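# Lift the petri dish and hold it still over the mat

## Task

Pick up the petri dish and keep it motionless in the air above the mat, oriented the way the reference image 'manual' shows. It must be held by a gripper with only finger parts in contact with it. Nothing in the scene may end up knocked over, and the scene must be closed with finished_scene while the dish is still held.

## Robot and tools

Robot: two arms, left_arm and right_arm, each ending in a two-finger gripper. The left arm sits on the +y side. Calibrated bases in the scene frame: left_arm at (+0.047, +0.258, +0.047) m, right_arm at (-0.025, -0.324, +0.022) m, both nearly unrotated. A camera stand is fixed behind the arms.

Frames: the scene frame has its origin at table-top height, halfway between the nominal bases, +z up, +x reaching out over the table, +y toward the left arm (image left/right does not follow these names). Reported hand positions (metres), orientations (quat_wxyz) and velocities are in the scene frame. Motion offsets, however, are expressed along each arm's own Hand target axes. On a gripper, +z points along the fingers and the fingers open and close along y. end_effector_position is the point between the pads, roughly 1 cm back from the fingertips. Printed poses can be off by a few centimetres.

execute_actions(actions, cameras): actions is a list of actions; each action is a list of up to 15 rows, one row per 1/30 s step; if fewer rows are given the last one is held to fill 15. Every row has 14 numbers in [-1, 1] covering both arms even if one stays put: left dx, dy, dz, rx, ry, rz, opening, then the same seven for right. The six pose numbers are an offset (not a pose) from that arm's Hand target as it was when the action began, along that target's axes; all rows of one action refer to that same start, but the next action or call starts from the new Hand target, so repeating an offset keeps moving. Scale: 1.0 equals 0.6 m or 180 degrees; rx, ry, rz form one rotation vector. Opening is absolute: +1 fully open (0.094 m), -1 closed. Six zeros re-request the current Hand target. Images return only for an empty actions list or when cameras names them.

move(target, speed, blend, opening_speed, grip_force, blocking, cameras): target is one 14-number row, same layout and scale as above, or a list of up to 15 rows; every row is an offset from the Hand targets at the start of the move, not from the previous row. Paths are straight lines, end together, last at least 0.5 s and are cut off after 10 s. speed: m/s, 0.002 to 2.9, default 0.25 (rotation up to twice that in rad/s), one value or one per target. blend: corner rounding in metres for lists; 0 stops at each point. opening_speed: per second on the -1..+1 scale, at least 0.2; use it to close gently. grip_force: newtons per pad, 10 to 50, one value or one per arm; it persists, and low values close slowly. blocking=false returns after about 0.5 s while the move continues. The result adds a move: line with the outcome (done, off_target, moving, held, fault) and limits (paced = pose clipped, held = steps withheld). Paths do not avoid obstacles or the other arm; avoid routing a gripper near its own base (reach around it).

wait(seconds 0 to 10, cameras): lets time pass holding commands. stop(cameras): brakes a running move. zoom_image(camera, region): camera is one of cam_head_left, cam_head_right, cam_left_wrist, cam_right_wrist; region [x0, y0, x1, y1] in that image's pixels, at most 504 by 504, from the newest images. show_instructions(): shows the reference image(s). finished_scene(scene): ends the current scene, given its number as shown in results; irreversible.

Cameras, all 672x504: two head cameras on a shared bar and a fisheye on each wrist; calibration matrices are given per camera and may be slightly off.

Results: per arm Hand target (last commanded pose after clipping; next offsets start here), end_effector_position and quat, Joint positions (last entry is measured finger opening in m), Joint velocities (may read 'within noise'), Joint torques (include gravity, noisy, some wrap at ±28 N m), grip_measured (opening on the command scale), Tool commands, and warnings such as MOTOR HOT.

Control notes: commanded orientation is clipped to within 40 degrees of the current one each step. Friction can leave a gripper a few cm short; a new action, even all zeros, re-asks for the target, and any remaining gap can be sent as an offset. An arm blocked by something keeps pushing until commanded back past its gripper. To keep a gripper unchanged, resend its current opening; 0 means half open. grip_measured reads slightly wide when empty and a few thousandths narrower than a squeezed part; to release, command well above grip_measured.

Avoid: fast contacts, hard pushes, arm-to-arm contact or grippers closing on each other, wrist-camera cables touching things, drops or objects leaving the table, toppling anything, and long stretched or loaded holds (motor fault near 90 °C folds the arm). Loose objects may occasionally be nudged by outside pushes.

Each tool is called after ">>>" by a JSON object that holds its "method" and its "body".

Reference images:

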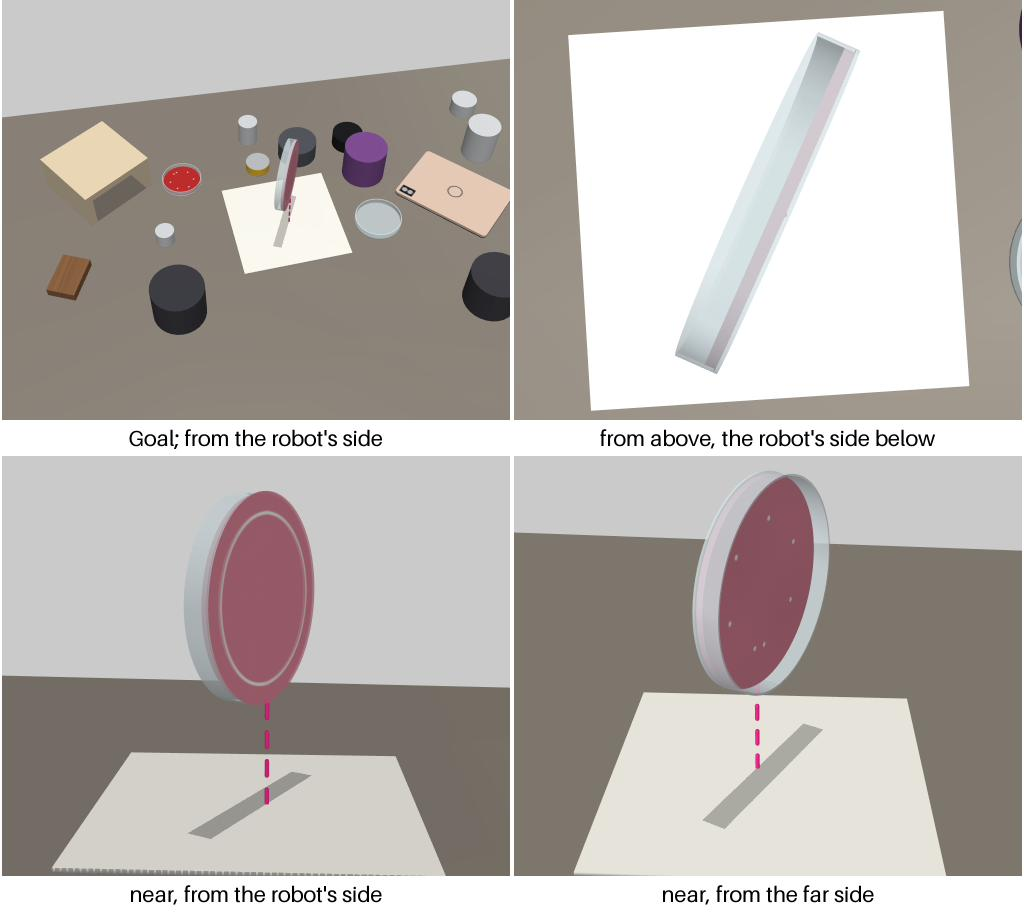

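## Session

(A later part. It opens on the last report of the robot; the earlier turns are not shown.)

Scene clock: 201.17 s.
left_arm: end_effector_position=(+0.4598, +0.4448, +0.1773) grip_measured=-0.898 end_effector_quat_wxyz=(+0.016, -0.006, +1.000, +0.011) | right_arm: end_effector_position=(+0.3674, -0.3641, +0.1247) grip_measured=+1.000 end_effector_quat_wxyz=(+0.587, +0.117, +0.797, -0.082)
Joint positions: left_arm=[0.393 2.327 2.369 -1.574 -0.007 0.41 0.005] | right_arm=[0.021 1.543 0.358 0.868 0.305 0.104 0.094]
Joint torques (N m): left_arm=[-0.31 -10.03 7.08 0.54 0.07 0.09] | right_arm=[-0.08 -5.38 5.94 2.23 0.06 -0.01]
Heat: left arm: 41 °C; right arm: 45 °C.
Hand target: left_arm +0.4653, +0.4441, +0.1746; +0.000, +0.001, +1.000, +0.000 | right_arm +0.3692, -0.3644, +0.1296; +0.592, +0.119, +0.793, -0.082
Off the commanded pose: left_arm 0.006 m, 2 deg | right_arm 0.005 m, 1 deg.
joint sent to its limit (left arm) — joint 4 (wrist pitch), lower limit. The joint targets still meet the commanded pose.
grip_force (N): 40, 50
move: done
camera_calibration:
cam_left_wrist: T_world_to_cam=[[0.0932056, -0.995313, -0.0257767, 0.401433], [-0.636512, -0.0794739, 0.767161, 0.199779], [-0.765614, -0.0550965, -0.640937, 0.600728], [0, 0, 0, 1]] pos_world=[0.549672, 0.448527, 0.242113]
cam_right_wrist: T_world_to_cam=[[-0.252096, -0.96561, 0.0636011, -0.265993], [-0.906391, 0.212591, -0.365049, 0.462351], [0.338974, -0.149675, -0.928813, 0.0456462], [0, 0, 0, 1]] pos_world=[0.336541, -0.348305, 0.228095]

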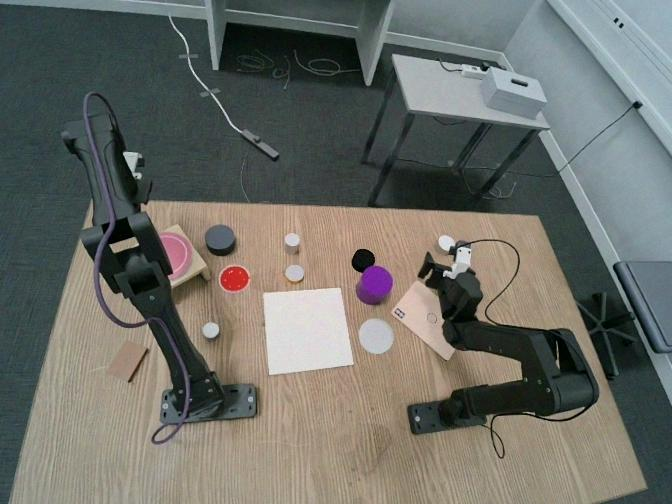

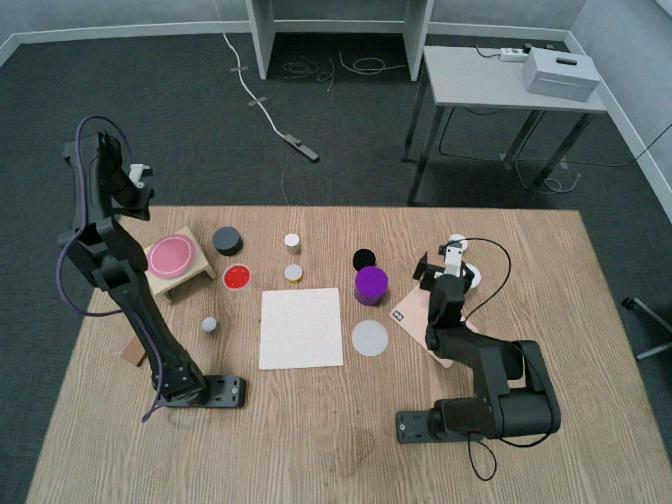

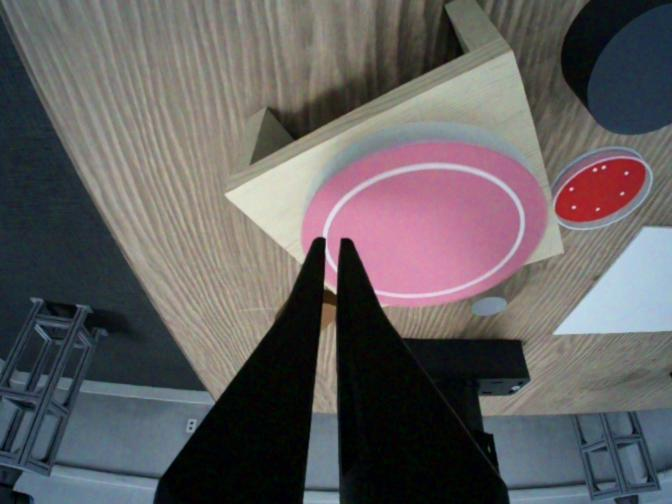

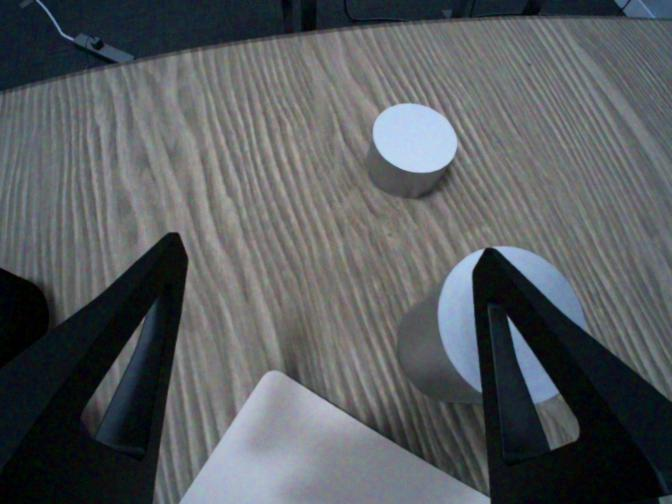

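>>> {"method": "move", "body": {"target": [[0.0,0.005,0.1525,0,0,0,-0.9,0,0,0,0,0,0,1],[0.067,-0.046,0.1525,0,0,0,-0.9,0,0,0,0,0,0,1]], "speed": [0.2,0.06], "cameras": ["cam_left_wrist","cam_head_right"]}}

>>> {"method": "zoom_image", "body": {"camera": "cam_head_right", "region": [100, 190, 260, 310]}}

Scene clock: 218.10 s.
left_arm: end_effector_position=(+0.4588, +0.4432, +0.0819) grip_measured=-0.899 end_effector_quat_wxyz=(+0.054, -0.002, +0.998, +0.036) | right_arm: end_effector_position=(+0.3674, -0.3641, +0.1247) grip_measured=+1.000 end_effector_quat_wxyz=(+0.587, +0.117, +0.797, -0.082)
Joint positions: left_arm=[0.385 2.186 1.743 -1 -0.022 0.41 0.005] | right_arm=[0.021 1.543 0.358 0.868 0.305 0.104 0.094]
Joint torques (N m): left_arm=[-1.25 -13.82 2.67 -0.37 0.17 -0.11] | right_arm=[-0.09 -5.37 5.78 2.27 0.07 0.01]
Heat: left arm: 45 °C; right arm: 45 °C.
Hand target: left_arm +0.4250, +0.4166, +0.0831; +0.000, +0.001, +1.000, +0.000 | right_arm +0.3692, -0.3644, +0.1296; +0.592, +0.119, +0.793, -0.082
Off the commanded pose: left_arm 0.043 m, 7 deg | right_arm 0.005 m, 1 deg.
grip_force (N): 40, 50
move: off_target (left_arm)
camera_calibration:
cam_left_wrist: T_world_to_cam=[[0.0897156, -0.993582, -0.0688851, 0.401835], [-0.693311, -0.111958, 0.711888, 0.317175], [-0.715032, -0.0161087, -0.698906, 0.503047], [0, 0, 0, 1]] pos_world=[0.543545, 0.44287, 0.15347]
Images, in order (width x height): cam_head_right 672x504, cam_left_wrist 672x504.

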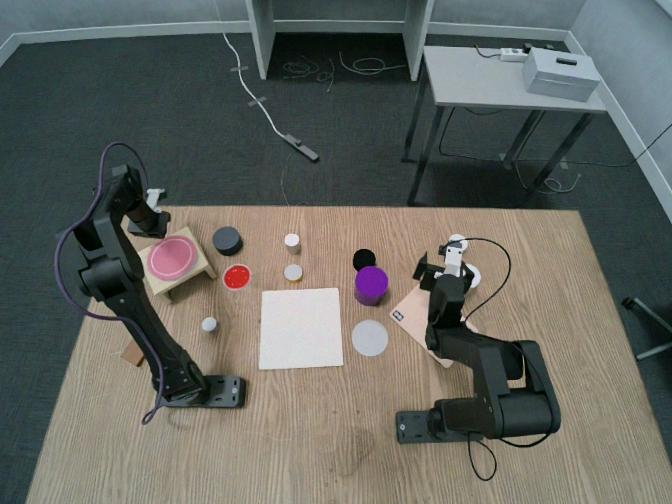

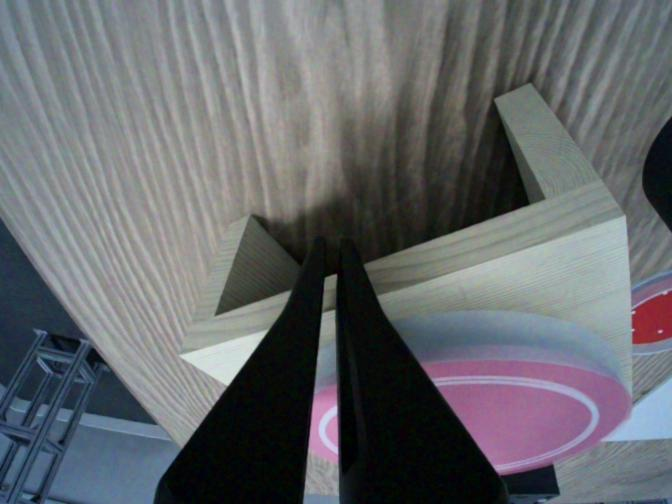

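Scaled by 3.150 from the camera's 672x504 image, which has a finer 960x720 frame.

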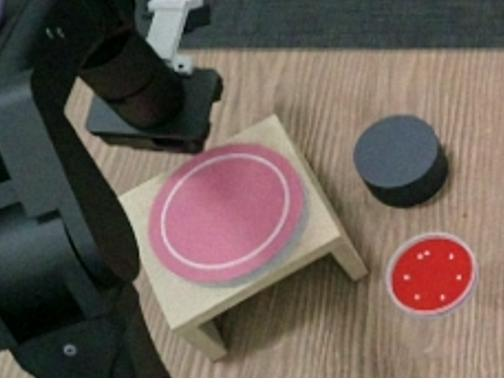

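>>> {"method": "move", "body": {"target": [[-0.072,0.05,0,0,0,0,-0.9,0,0,0,0,0,0,1],[-0.072,0.05,-0.023,0,0,0,-0.9,0,0,0,0,0,0,1],[0,0,-0.023,0,0,0,-0.9,0,0,0,0,0,0,1]], "speed": [0.15,0.15,0.06], "cameras": ["cam_left_wrist","cam_head_right"]}}

>>> {"method": "zoom_image", "body": {"camera": "cam_head_right", "region": [100, 190, 260, 310]}}

Scene clock: 229.20 s.
left_arm: end_effector_position=(+0.4370, +0.4275, +0.0925) grip_measured=-0.899 end_effector_quat_wxyz=(+0.014, +0.002, +1.000, +0.013) | right_arm: end_effector_position=(+0.3674, -0.3641, +0.1247) grip_measured=+1.000 end_effector_quat_wxyz=(+0.587, +0.117, +0.797, -0.082)
Joint positions: left_arm=[0.376 2.164 1.759 -1.131 -0.012 0.408 0.005] | right_arm=[0.021 1.543 0.358 0.868 0.305 0.104 0.094]
Joint torques (N m): left_arm=[-0.58 -13.23 3.15 0.28 0.1 -0.11] | right_arm=[0.12 -5.37 6 2.28 0.1 0]
Heat: left arm: 48 °C; right arm: 45 °C.
Hand target: left_arm +0.4251, +0.4168, +0.0969; +0.000, +0.001, +1.000, +0.000 | right_arm +0.3692, -0.3644, +0.1296; +0.592, +0.119, +0.793, -0.082
Off the commanded pose: left_arm 0.017 m, 2 deg | right_arm 0.005 m, 1 deg.
grip_force (N): 40, 50
move: off_target (left_arm)
camera_calibration:
cam_left_wrist: T_world_to_cam=[[0.0777043, -0.996524, -0.0300166, 0.391866], [-0.633527, -0.072602, 0.770307, 0.24436], [-0.769809, -0.0408398, -0.636967, 0.523387], [0, 0, 0, 1]] pos_world=[0.527267, 0.429621, 0.15691]
Images, in order (width x height): cam_head_right 672x504, cam_left_wrist 672x504.

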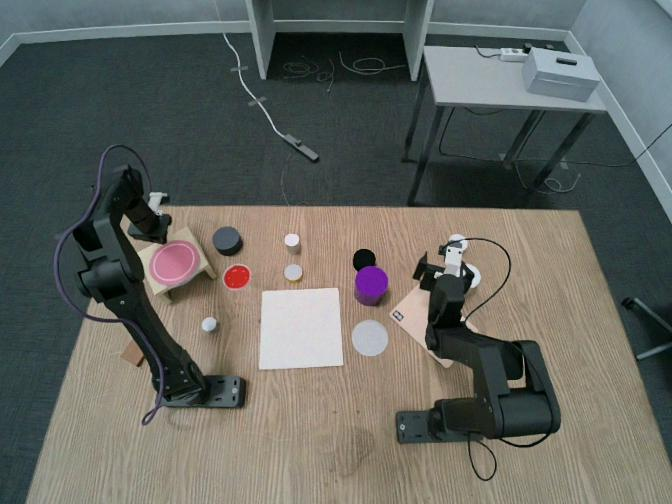

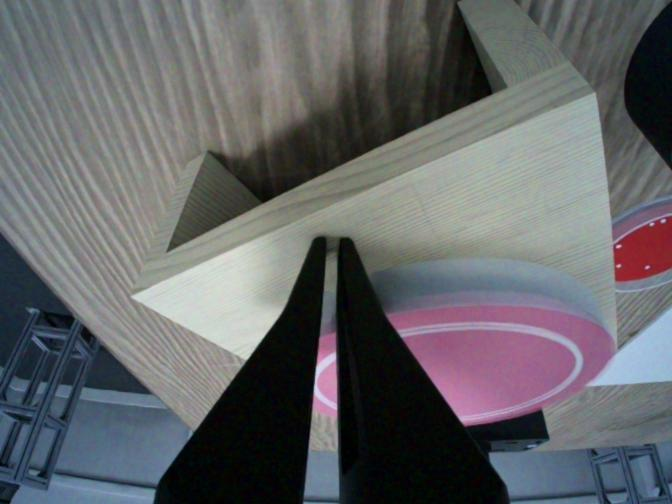

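Scaled by 3.150 from the camera's 672x504 image, which has a finer 960x720 frame.

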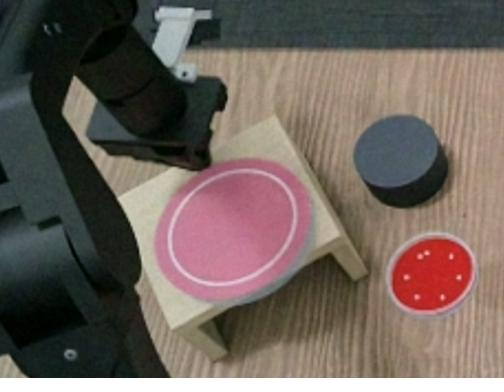

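>>> {"method": "move", "body": {"target": [0.026,-0.018,0,0,0,0,-0.9,0,0,0,0,0,0,1], "speed": 0.05, "cameras": ["cam_left_wrist","cam_head_right"]}}

>>> {"method": "zoom_image", "body": {"camera": "cam_head_right", "region": [100, 190, 260, 310]}}

Scene clock: 238.97 s.
left_arm: end_effector_position=(+0.4150, +0.4137, +0.0921) grip_measured=-0.899 end_effector_quat_wxyz=(+0.001, +0.002, +1.000, +0.006) | right_arm: end_effector_position=(+0.3674, -0.3641, +0.1247) grip_measured=+1.000 end_effector_quat_wxyz=(+0.587, +0.117, +0.797, -0.082)
Joint positions: left_arm=[0.366 2.09 1.643 -1.117 -0.011 0.398 0.005] | right_arm=[0.021 1.543 0.358 0.868 0.305 0.104 0.094]
Joint torques (N m): left_arm=[-0.64 -12.63 3.19 0.46 0.1 -0.12] | right_arm=[-0.12 -5.24 5.86 2.29 0.1 -0.03]
Heat: left arm: 51 °C; right arm: 45 °C.
Hand target: left_arm +0.4094, +0.4059, +0.0968; +0.000, +0.001, +1.000, +0.000 | right_arm +0.3692, -0.3644, +0.1296; +0.592, +0.119, +0.793, -0.082
Off the commanded pose: left_arm 0.011 m, 1 deg | right_arm 0.005 m, 1 deg.
grip_force (N): 40, 50
move: off_target (left_arm)
camera_calibration:
cam_left_wrist: T_world_to_cam=[[0.0770341, -0.996832, -0.0197971, 0.379389], [-0.613493, -0.0630435, 0.78718, 0.215898], [-0.785934, -0.0484943, -0.616405, 0.513676], [0, 0, 0, 1]] pos_world=[0.506941, 0.416708, 0.154193]
Images, in order (width x height): cam_head_right 672x504, cam_left_wrist 672x504.

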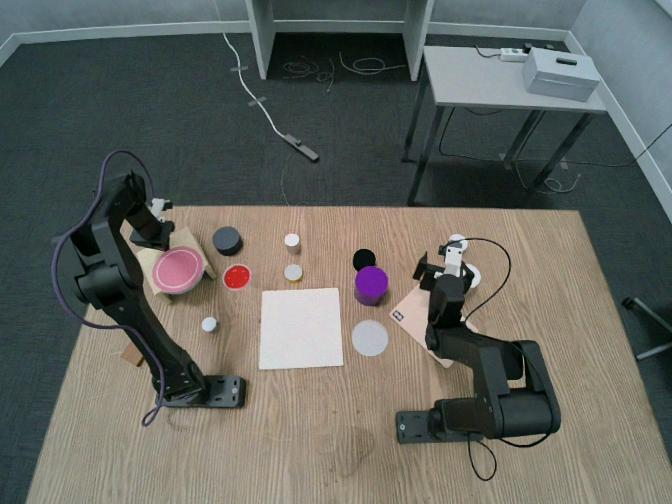

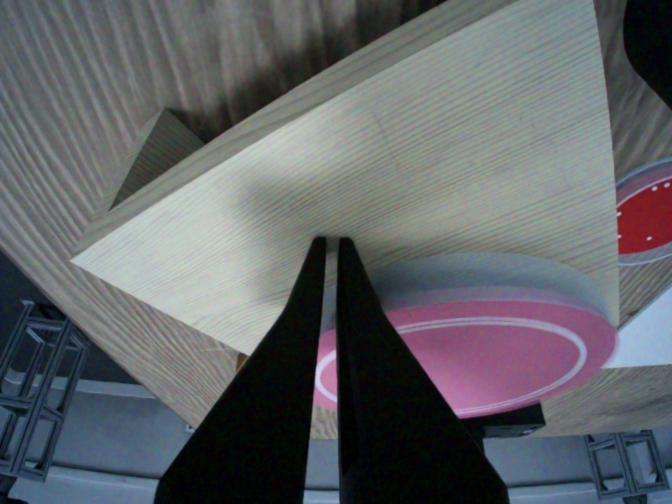

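Scaled by 3.150 from the camera's 672x504 image, which has a finer 960x720 frame.

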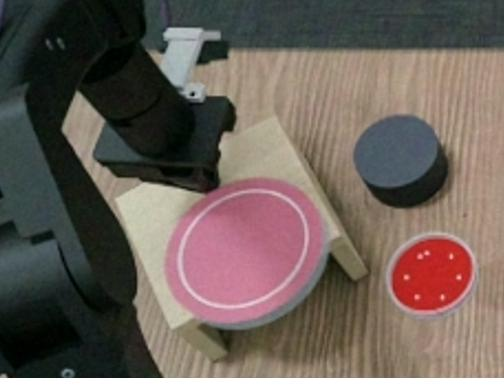

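>>> {"method": "move", "body": {"target": [[-0.02,0.015,0,0,0,0,-0.9,0,0,0,0,0,0,1],[-0.02,0.015,-0.15,0,0,0,-0.9,0,0,0,0,0,0,1],[0.283,-0.21,-0.11,0,0,0.3056,0,0,0,0,0,0,0,1]], "speed": [0.1,0.25,0.35], "blend": [0.005,0.02,0], "cameras": ["all"]}}

>>> {"method": "zoom_image", "body": {"camera": "cam_head_left", "region": [100, 210, 260, 370]}}

>>> {"method": "zoom_image", "body": {"camera": "cam_head_right", "region": [100, 210, 260, 370]}}

Scene clock: 282.60 s.
left_arm: end_effector_position=(+0.2427, +0.2832, +0.1636) grip_measured=-0.002 end_effector_quat_wxyz=(-0.004, +0.456, +0.890, +0.003) | right_arm: end_effector_position=(+0.3674, -0.3641, +0.1247) grip_measured=+1.000 end_effector_quat_wxyz=(+0.587, +0.117, +0.797, -0.082)
Joint positions: left_arm=[0.09 1.286 1.027 -1.316 -0.008 1.064 0.047] | right_arm=[0.021 1.543 0.358 0.868 0.305 0.104 0.094]
Joint torques (N m): left_arm=[-0.46 -4.6 3.92 0.55 0.06 0.1] | right_arm=[0.08 -5.26 6.01 2.27 0.09 0.01]
Heat: left arm: 52 °C; right arm: 46 °C.
Hand target: left_arm +0.2394, +0.2803, +0.1627; +0.000, +0.463, +0.886, +0.000 | right_arm +0.3692, -0.3644, +0.1296; +0.592, +0.119, +0.793, -0.082
Off the commanded pose: left_arm 0.005 m, 1 deg | right_arm 0.005 m, 1 deg.
grip_force (N): 40, 50
move: done
camera_calibration:
cam_left_wrist: T_world_to_cam=[[-0.760979, -0.648715, -0.00894771, 0.366978], [-0.399438, 0.457606, 0.794384, -0.15483], [-0.511234, 0.608083, -0.60735, 0.161864], [0, 0, 0, 1]] pos_world=[0.300168, 0.210488, 0.224586]
cam_right_wrist: T_world_to_cam=[[-0.252096, -0.96561, 0.0636011, -0.265993], [-0.906391, 0.212591, -0.365049, 0.462351], [0.338974, -0.149675, -0.928813, 0.0456462], [0, 0, 0, 1]] pos_world=[0.336541, -0.348305, 0.228095]

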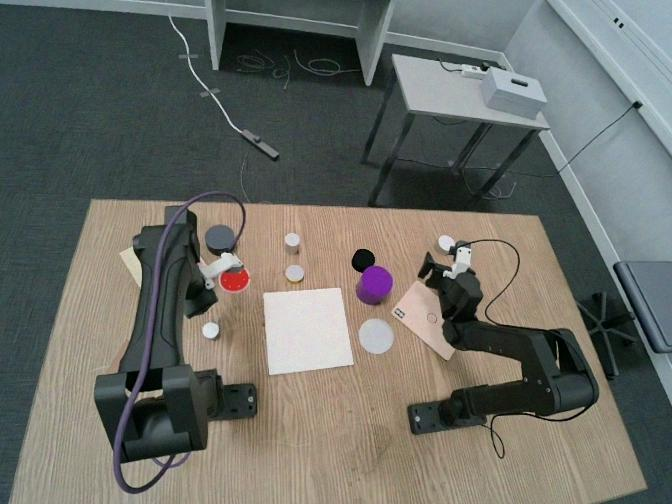

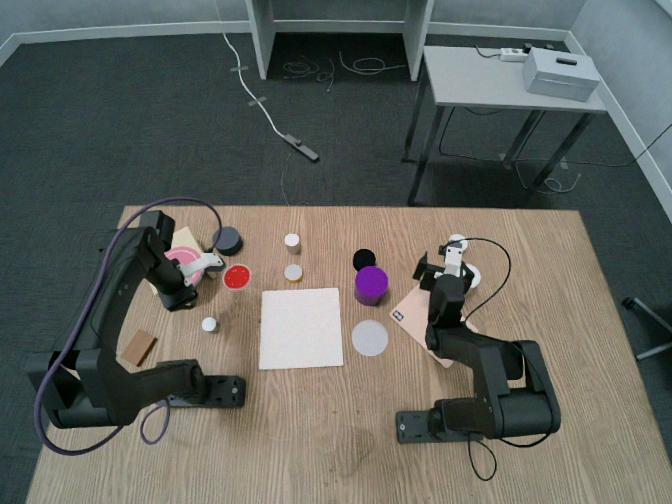

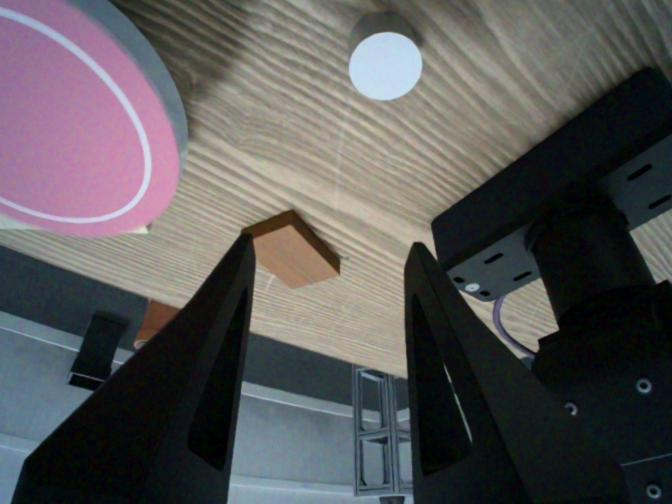

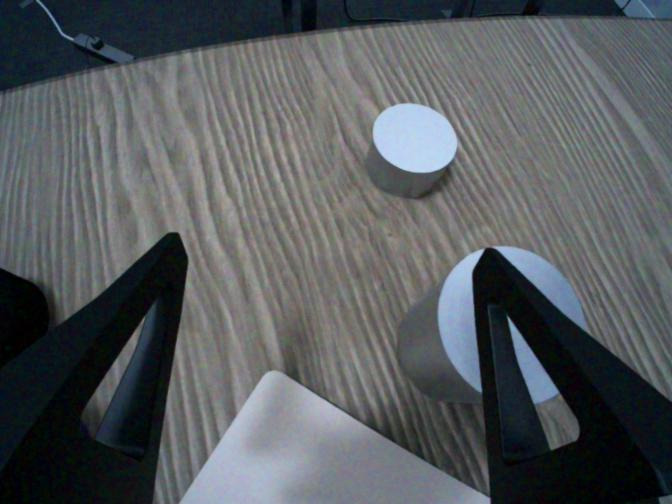

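Scaled by 3.150 from the camera's 672x504 image, which has a finer 960x720 frame.

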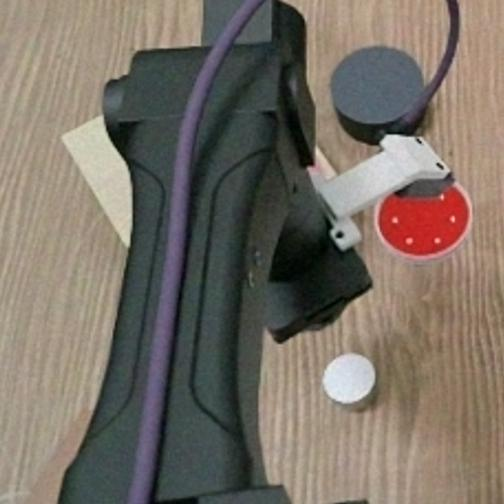

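Scaled by 3.150 from the camera's 672x504 image, which has a finer 960x720 frame.

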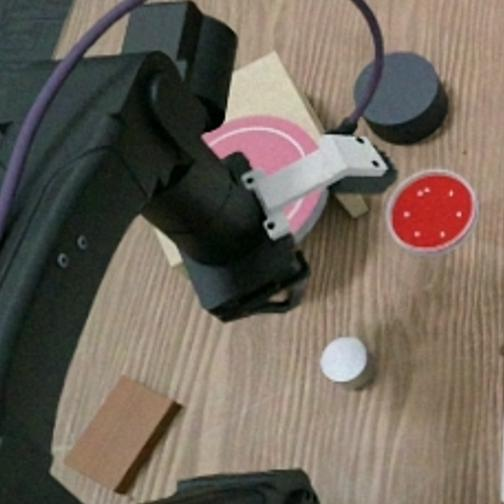

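>>> {"method": "move", "body": {"target": [[-0.0067,-0.043,0.1,0,0,0,0.35,0,0,0,0,0,0,1],[-0.0067,-0.043,0.232,0,0,0,0.35,0,0,0,0,0,0,1],[-0.0067,-0.043,0.232,0,0,0,-0.45,0,0,0,0,0,0,1]], "speed": [0.25,0.1,0.1], "blend": [0.01,0,0], "grip_force": [30,50], "cameras": ["cam_left_wrist"]}}

Scene clock: 296.20 s.
left_arm: end_effector_position=(+0.2241, +0.2647, +0.0276) grip_measured=-0.214 end_effector_quat_wxyz=(+0.003, +0.463, +0.886, +0.006) | right_arm: end_effector_position=(+0.3674, -0.3641, +0.1247) grip_measured=+1.000 end_effector_quat_wxyz=(+0.587, +0.117, +0.797, -0.082)
Joint positions: left_arm=[0 1.375 0.516 -0.701 -0.007 0.992 0.037] | right_arm=[0.021 1.543 0.358 0.868 0.305 0.104 0.094]
Joint torques (N m): left_arm=[-0.58 -2.35 3.34 0.65 0.05 -0.1] | right_arm=[-0.06 -5.42 5.9 2.25 0.07 -0.01]
Heat: left arm: 46 °C; right arm: 46 °C.
Hand target: left_arm +0.2205, +0.2622, +0.0235; +0.000, +0.463, +0.886, +0.000 | right_arm +0.3692, -0.3644, +0.1296; +0.592, +0.119, +0.793, -0.082
Off the commanded pose: left_arm 0.006 m, 1 deg | right_arm 0.005 m, 1 deg.
grip_force (N): 30, 50
move: done
camera_calibration:
cam_left_wrist: T_world_to_cam=[[-0.772266, -0.634969, -0.0204746, 0.338837], [-0.403476, 0.465314, 0.787839, -0.0467376], [-0.490726, 0.616682, -0.615541, 0.074297], [0, 0, 0, 1]] pos_world=[0.279274, 0.191081, 0.0894921]
Images, in order (width x height): cam_left_wrist 672x504.

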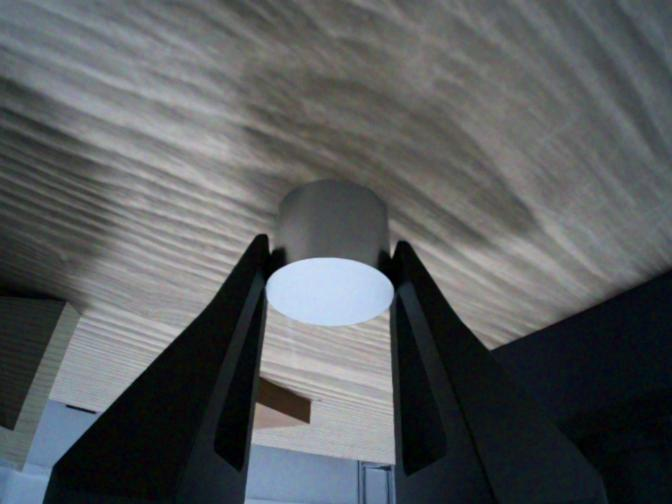

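>>> {"method": "move", "body": {"target": [[0,0,-0.05,0,0,0,-0.45,0,0,0,0,0,0,1],[-0.195,0.0129,-0.05,0,0,0,-0.45,0,0,0,0,0,0,1],[-0.195,0.0129,0.002,0,0,0,-0.45,0,0,0,0,0,0,1],[-0.195,0.0129,0.002,0,0,0,0.3,0,0,0,0,0,0,1],[-0.195,0.0129,-0.22,0,0,0,0.3,0,0,0,0,0,0,1]], "speed": [0.15,0.2,0.06,0.1,0.25], "blend": [0.01,0.01,0,0,0], "cameras": ["cam_head_right"]}}

Scene clock: 305.87 s.
left_arm: end_effector_position=(+0.2887, +0.1742, +0.1453) grip_measured=+0.298 end_effector_quat_wxyz=(-0.017, +0.465, +0.885, +0.000) | right_arm: end_effector_position=(+0.3674, -0.3641, +0.1247) grip_measured=+1.000 end_effector_quat_wxyz=(+0.587, +0.117, +0.797, -0.082)
Joint positions: left_arm=[-0.368 1.547 1.174 -1.23 -0.004 0.627 0.061] | right_arm=[0.021 1.543 0.358 0.868 0.305 0.104 0.094]
Joint torques (N m): left_arm=[-0.31 -6.6 6.94 0.4 0.02 -0.11] | right_arm=[-0.08 -5.15 5.93 2.26 0.06 0.02]
Heat: left arm: 44 °C; right arm: 46 °C.
Hand target: left_arm +0.2937, +0.1706, +0.1555; +0.000, +0.463, +0.887, +0.000 | right_arm +0.3692, -0.3644, +0.1296; +0.592, +0.119, +0.793, -0.082
Off the commanded pose: left_arm 0.012 m, 2 deg | right_arm 0.005 m, 1 deg.
grip_force (N): 30, 50
move: off_target (left_arm)
Images, in order (width x height): cam_head_right 672x504.

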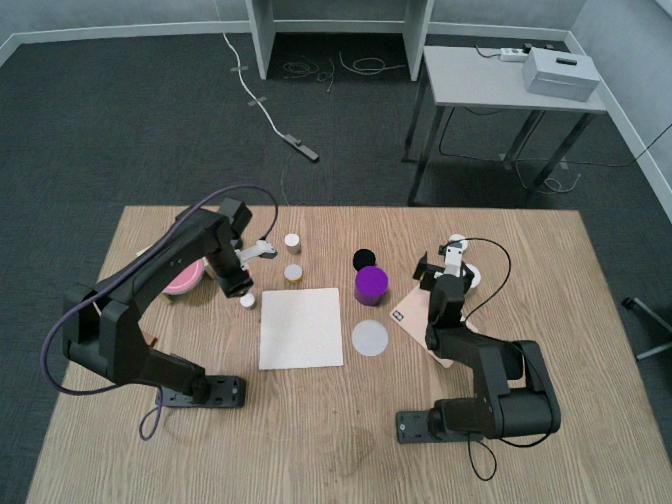

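>>> {"method": "move", "body": {"target": [[-0.1205,0.172,-0.1075,-0.2815,-0.44,-0.2815,0.25,0,0,0,0,0,0,1],[0.046,0.1666,-0.074,0.0716,0.672,0.672,0.25,0,0,0,0,0,0,1]], "speed": [0.7,0.6], "blend": 0.02, "cameras": ["all"]}}

>>> {"method": "zoom_image", "body": {"camera": "cam_head_right", "region": [100, 210, 300, 370]}}

Scene clock: 347.03 s.
left_arm: end_effector_position=(+0.3579, +0.2518, +0.1900) grip_measured=+0.252 end_effector_quat_wxyz=(+0.665, -0.647, +0.284, -0.241) | right_arm: end_effector_position=(+0.3674, -0.3641, +0.1247) grip_measured=+1.000 end_effector_quat_wxyz=(+0.587, +0.117, +0.797, -0.082)
Joint positions: left_arm=[-0.665 1.759 0.317 1.449 -1.447 -1.499 0.059] | right_arm=[0.021 1.543 0.358 0.868 0.305 0.104 0.094]
Joint torques (N m): left_arm=[-0.08 -7.01 4.4 1.43 -0.1 -0.17] | right_arm=[-0.06 -5.46 5.65 2.27 0.08 0]
Heat: left arm: 42 °C; right arm: 46 °C.
Hand target: left_arm +0.3599, +0.2504, +0.1999; +0.658, -0.657, +0.260, -0.259 | right_arm +0.3692, -0.3644, +0.1296; +0.592, +0.119, +0.793, -0.082
Off the commanded pose: left_arm 0.010 m, 4 deg | right_arm 0.005 m, 1 deg.
grip_force (N): 30, 50
move: off_target (left_arm)
camera_calibration:
cam_left_wrist: T_world_to_cam=[[-0.00680365, 0.0152828, 0.99986, -0.194361], [-0.0984307, -0.995038, 0.0145393, 0.290801], [0.995121, -0.098318, 0.00827419, -0.222316], [0, 0, 0, 1]] pos_world=[0.248532, 0.27047, 0.191945]
cam_right_wrist: T_world_to_cam=[[-0.252096, -0.96561, 0.0636011, -0.265993], [-0.906391, 0.212591, -0.365049, 0.462351], [0.338974, -0.149675, -0.928813, 0.0456462], [0, 0, 0, 1]] pos_world=[0.336541, -0.348305, 0.228095]

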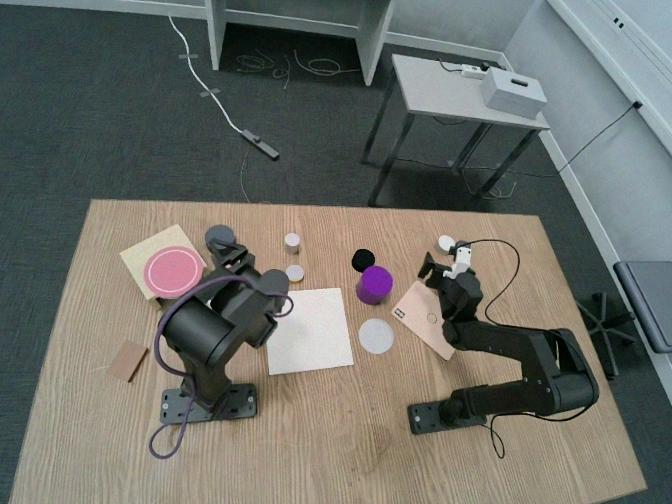

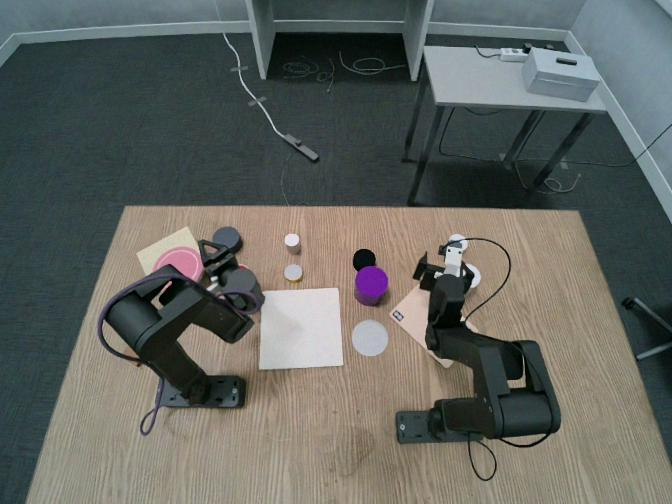

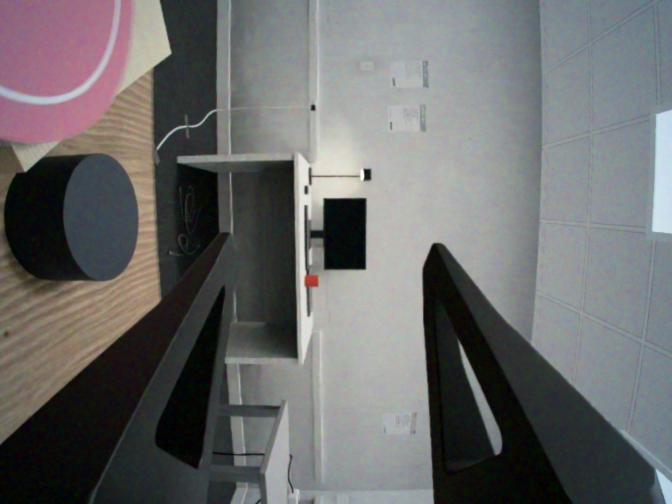

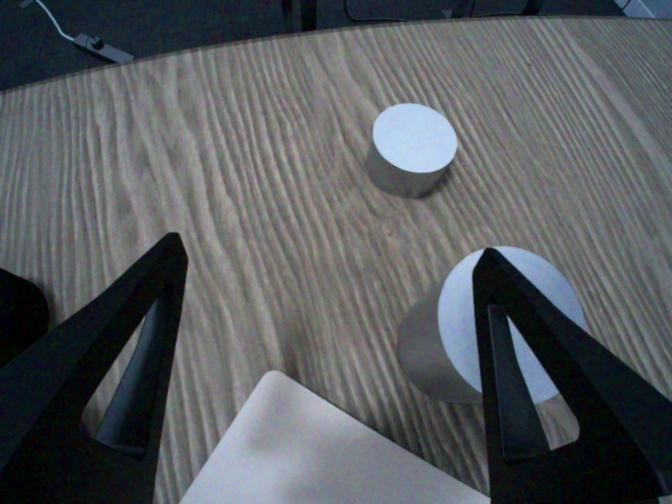

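Scaled by 2.520 from the camera's 672x504 image, which has a finer 960x720 frame.

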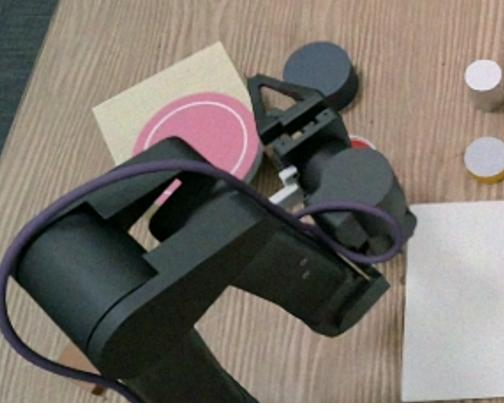

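>>> {"method": "move", "body": {"target": [[-0.165,0,-0.0137,0,0,0,0.25,0,0,0,0,0,0,1],[-0.165,0.175,-0.0137,0,0,0,0.25,0,0,0,0,0,0,1]], "speed": 0.15, "blend": 0.02, "cameras": ["all"]}}

>>> {"method": "zoom_image", "body": {"camera": "cam_head_right", "region": [100, 210, 300, 370]}}

>>> {"method": "zoom_image", "body": {"camera": "cam_head_left", "region": [100, 210, 300, 370]}}

Scene clock: 372.33 s.
left_arm: end_effector_position=(+0.2808, +0.3115, +0.0911) grip_measured=+0.252 end_effector_quat_wxyz=(+0.651, -0.667, +0.305, -0.197) | right_arm: end_effector_position=(+0.3674, -0.3641, +0.1247) grip_measured=+1.000 end_effector_quat_wxyz=(+0.587, +0.117, +0.797, -0.082)
Joint positions: left_arm=[-0.651 2.148 0.015 1.483 -1.445 -2.082 0.059] | right_arm=[0.021 1.543 0.358 0.868 0.305 0.104 0.094]
Joint torques (N m): left_arm=[0.47 -3.02 -0.44 2.13 -0.42 -0.27] | right_arm=[-0.01 -5.42 5.97 2.23 0.06 -0.03]
Heat: left arm: 42 °C; right arm: 46 °C.
Hand target: left_arm +0.2819, +0.3121, +0.0951; +0.658, -0.657, +0.260, -0.259 | right_arm +0.3692, -0.3644, +0.1296; +0.592, +0.119, +0.793, -0.082
Off the commanded pose: left_arm 0.004 m, 9 deg | right_arm 0.005 m, 1 deg.
joint sent to its limit (left arm) — joint 4 (wrist pitch), upper limit; joint 6 (wrist roll), lower limit. The joint targets are off in orientation, not in position.
grip_force (N): 30, 50
move: off_target (left_arm)
camera_calibration:
cam_left_wrist: T_world_to_cam=[[0.0960092, 0.0262367, 0.995035, -0.128642], [-0.0617475, -0.99757, 0.0322614, 0.332828], [0.993463, -0.0645383, -0.0941559, -0.139706], [0, 0, 0, 1]] pos_world=[0.171695, 0.326378, 0.104111]
cam_right_wrist: T_world_to_cam=[[-0.252096, -0.96561, 0.0636011, -0.265993], [-0.906391, 0.212591, -0.365049, 0.462351], [0.338974, -0.149675, -0.928813, 0.0456462], [0, 0, 0, 1]] pos_world=[0.336541, -0.348305, 0.228095]

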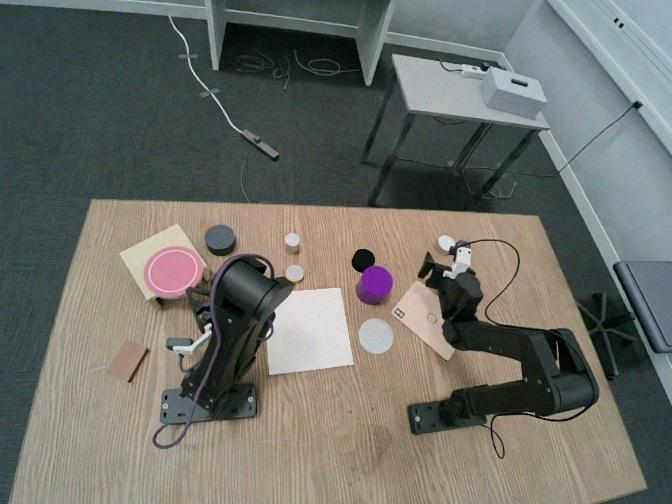

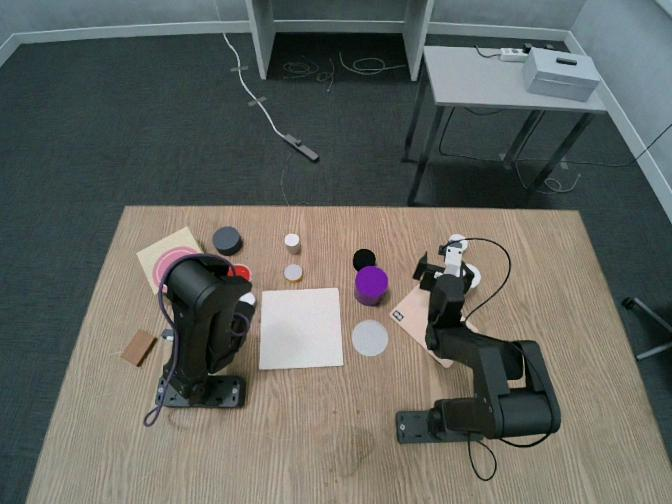

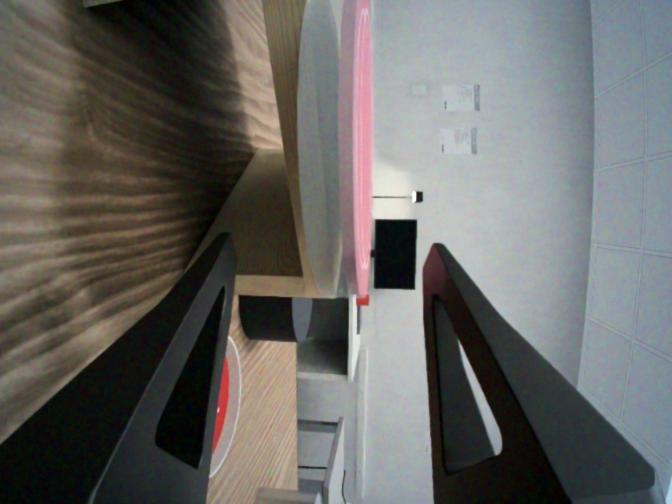

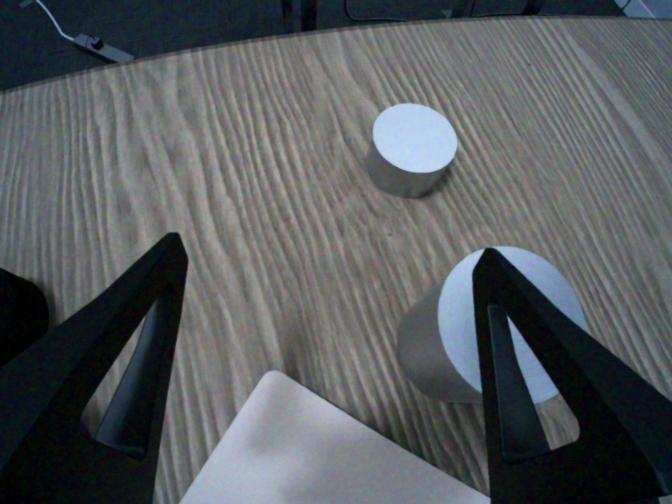

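Scaled by 2.520 from the camera's 672x504 image, which has a finer 960x720 frame.

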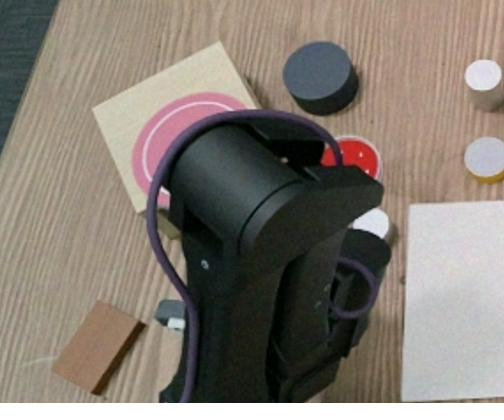

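Scaled by 2.520 from the camera's 672x504 image, which has a finer 960x720 frame.

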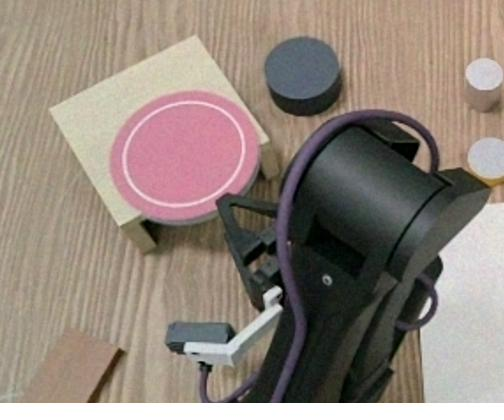

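>>> {"method": "move", "body": {"target": [-0.0037,0.0067,0.065,0,0,0,0.25,0,0,0,0,0,0,1], "speed": 0.06, "cameras": ["cam_left_wrist","cam_head_left"]}}

>>> {"method": "zoom_image", "body": {"camera": "cam_head_left", "region": [100, 210, 260, 340]}}

Scene clock: 388.73 s.
left_arm: end_effector_position=(+0.2991, +0.3439, +0.0800) grip_measured=+0.252 end_effector_quat_wxyz=(-0.627, +0.708, -0.279, +0.167) | right_arm: end_effector_position=(+0.3674, -0.3641, +0.1247) grip_measured=+1.000 end_effector_quat_wxyz=(+0.587, +0.117, +0.797, -0.082)
Joint positions: left_arm=[-0.407 2.114 0.066 1.484 -1.269 -2 0.059] | right_arm=[0.021 1.543 0.358 0.868 0.305 0.104 0.094]
Joint torques (N m): left_arm=[0.51 -6.35 0.34 2.25 -0.23 -0.08] | right_arm=[-0.13 -5.35 5.93 2.23 0.09 0]
Heat: left arm: 40 °C; right arm: 46 °C.
Hand target: left_arm +0.3070, +0.3421, +0.0911; -0.658, +0.657, -0.260, +0.259 | right_arm +0.3692, -0.3644, +0.1296; +0.592, +0.119, +0.793, -0.082
Off the commanded pose: left_arm 0.014 m, 13 deg | right_arm 0.005 m, 1 deg.
joint sent to its limit (left arm) — joint 4 (wrist pitch), upper limit. The joint targets are off in orientation, not in position.
grip_force (N): 30, 50
move: off_target (left_arm)
camera_calibration:
cam_left_wrist: T_world_to_cam=[[0.125197, 0.113622, 0.985604, -0.158342], [0.0305636, -0.993391, 0.110638, 0.331334], [0.991661, 0.0162721, -0.127842, -0.181402], [0, 0, 0, 1]] pos_world=[0.189587, 0.350088, 0.096214]
Images, in order (width x height): cam_head_left 672x504, cam_left_wrist 672x504.

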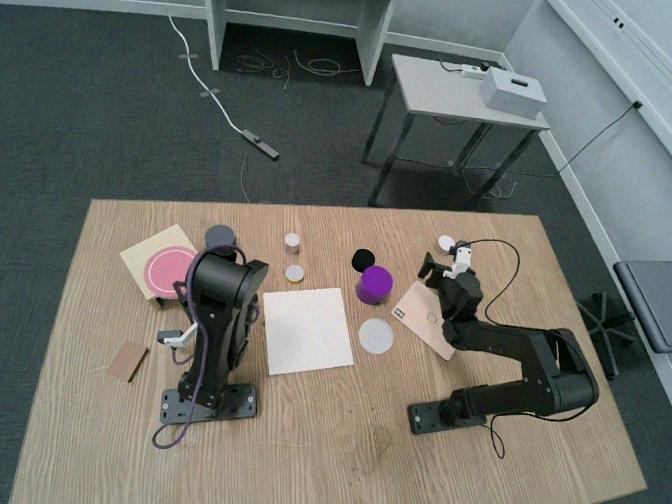

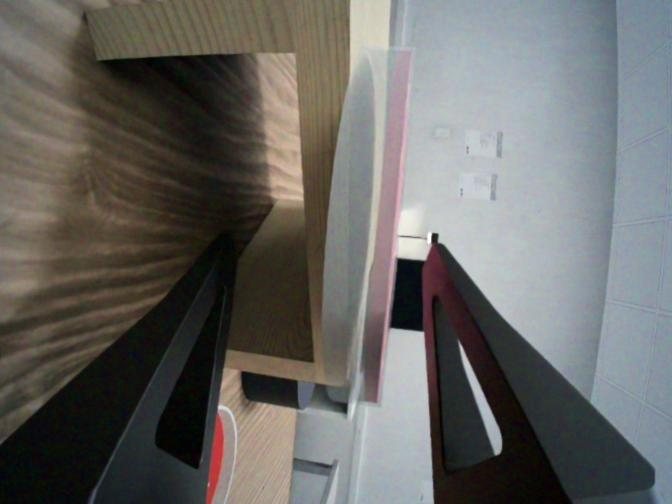

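Scaled by 3.150 from the camera's 672x504 image, which has a finer 960x720 frame.

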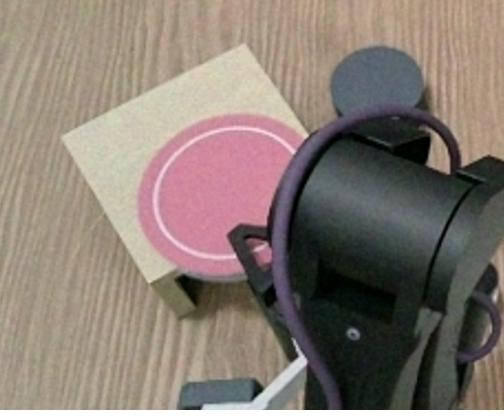

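>>> {"method": "move", "body": {"target": [0,-0.012,0,0,-0.072,0,0.25,0,0,0,0,0,0,1], "speed": 0.08, "cameras": ["cam_left_wrist","cam_head_left"]}}

>>> {"method": "zoom_image", "body": {"camera": "cam_head_left", "region": [100, 210, 260, 340]}}

Scene clock: 404.77 s.
left_arm: end_effector_position=(+0.3056, +0.3435, +0.0932) grip_measured=+0.252 end_effector_quat_wxyz=(+0.669, -0.698, +0.204, -0.152) | right_arm: end_effector_position=(+0.3674, -0.3641, +0.1247) grip_measured=+1.000 end_effector_quat_wxyz=(+0.587, +0.117, +0.797, -0.082)
Joint positions: left_arm=[-0.43 2.154 0.174 1.484 -1.449 -2.003 0.059] | right_arm=[0.021 1.543 0.358 0.868 0.305 0.104 0.094]
Joint torques (N m): left_arm=[-0.58 -3.99 0.75 2.18 -0.48 0.05] | right_arm=[-0.14 -5.37 5.91 2.23 0.08 -0.03]
Heat: left arm: 41 °C; right arm: 46 °C.
Hand target: left_arm +0.3070, +0.3422, +0.0983; +0.683, -0.682, +0.184, -0.183 | right_arm +0.3692, -0.3644, +0.1296; +0.592, +0.119, +0.793, -0.082
Off the commanded pose: left_arm 0.006 m, 5 deg | right_arm 0.005 m, 1 deg.
joint sent to its limit (left arm) — joint 4 (wrist pitch), upper limit. The joint targets are off in orientation, not in position.
grip_force (N): 30, 50
move: off_target (left_arm)
camera_calibration:
cam_left_wrist: T_world_to_cam=[[0.0143084, 0.066331, 0.997695, -0.123036], [0.153715, -0.986082, 0.0633544, 0.293615], [0.988012, 0.152454, -0.0243053, -0.2414], [0, 0, 0, 1]] pos_world=[0.195134, 0.334492, 0.0982829]
Images, in order (width x height): cam_head_left 672x504, cam_left_wrist 672x504.

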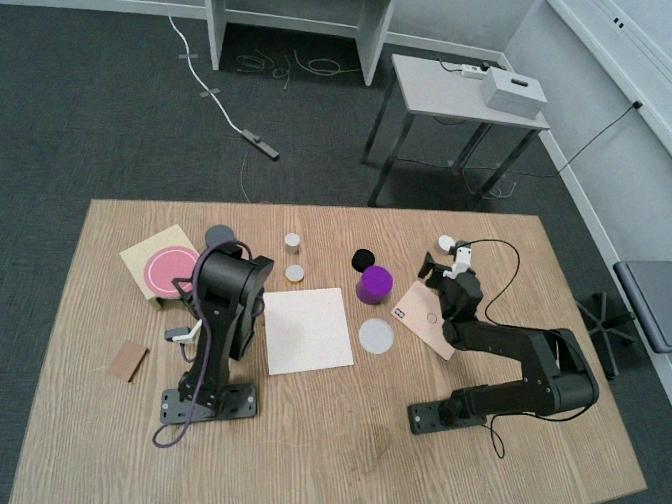

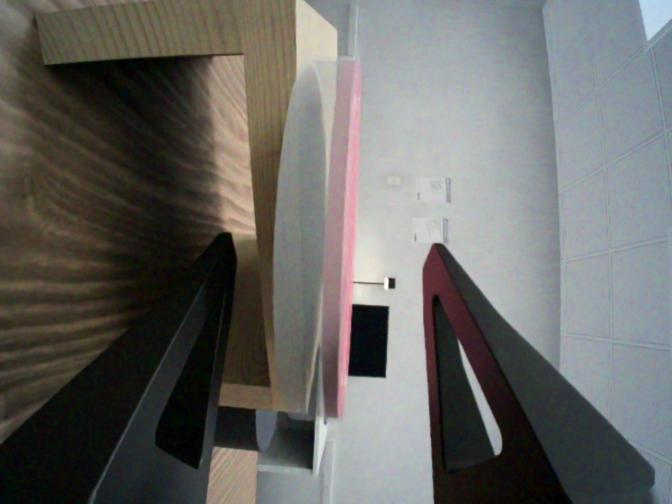

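Scaled by 3.150 from the camera's 672x504 image, which has a finer 960x720 frame.

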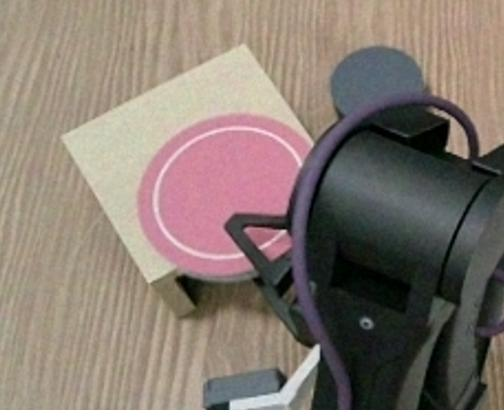

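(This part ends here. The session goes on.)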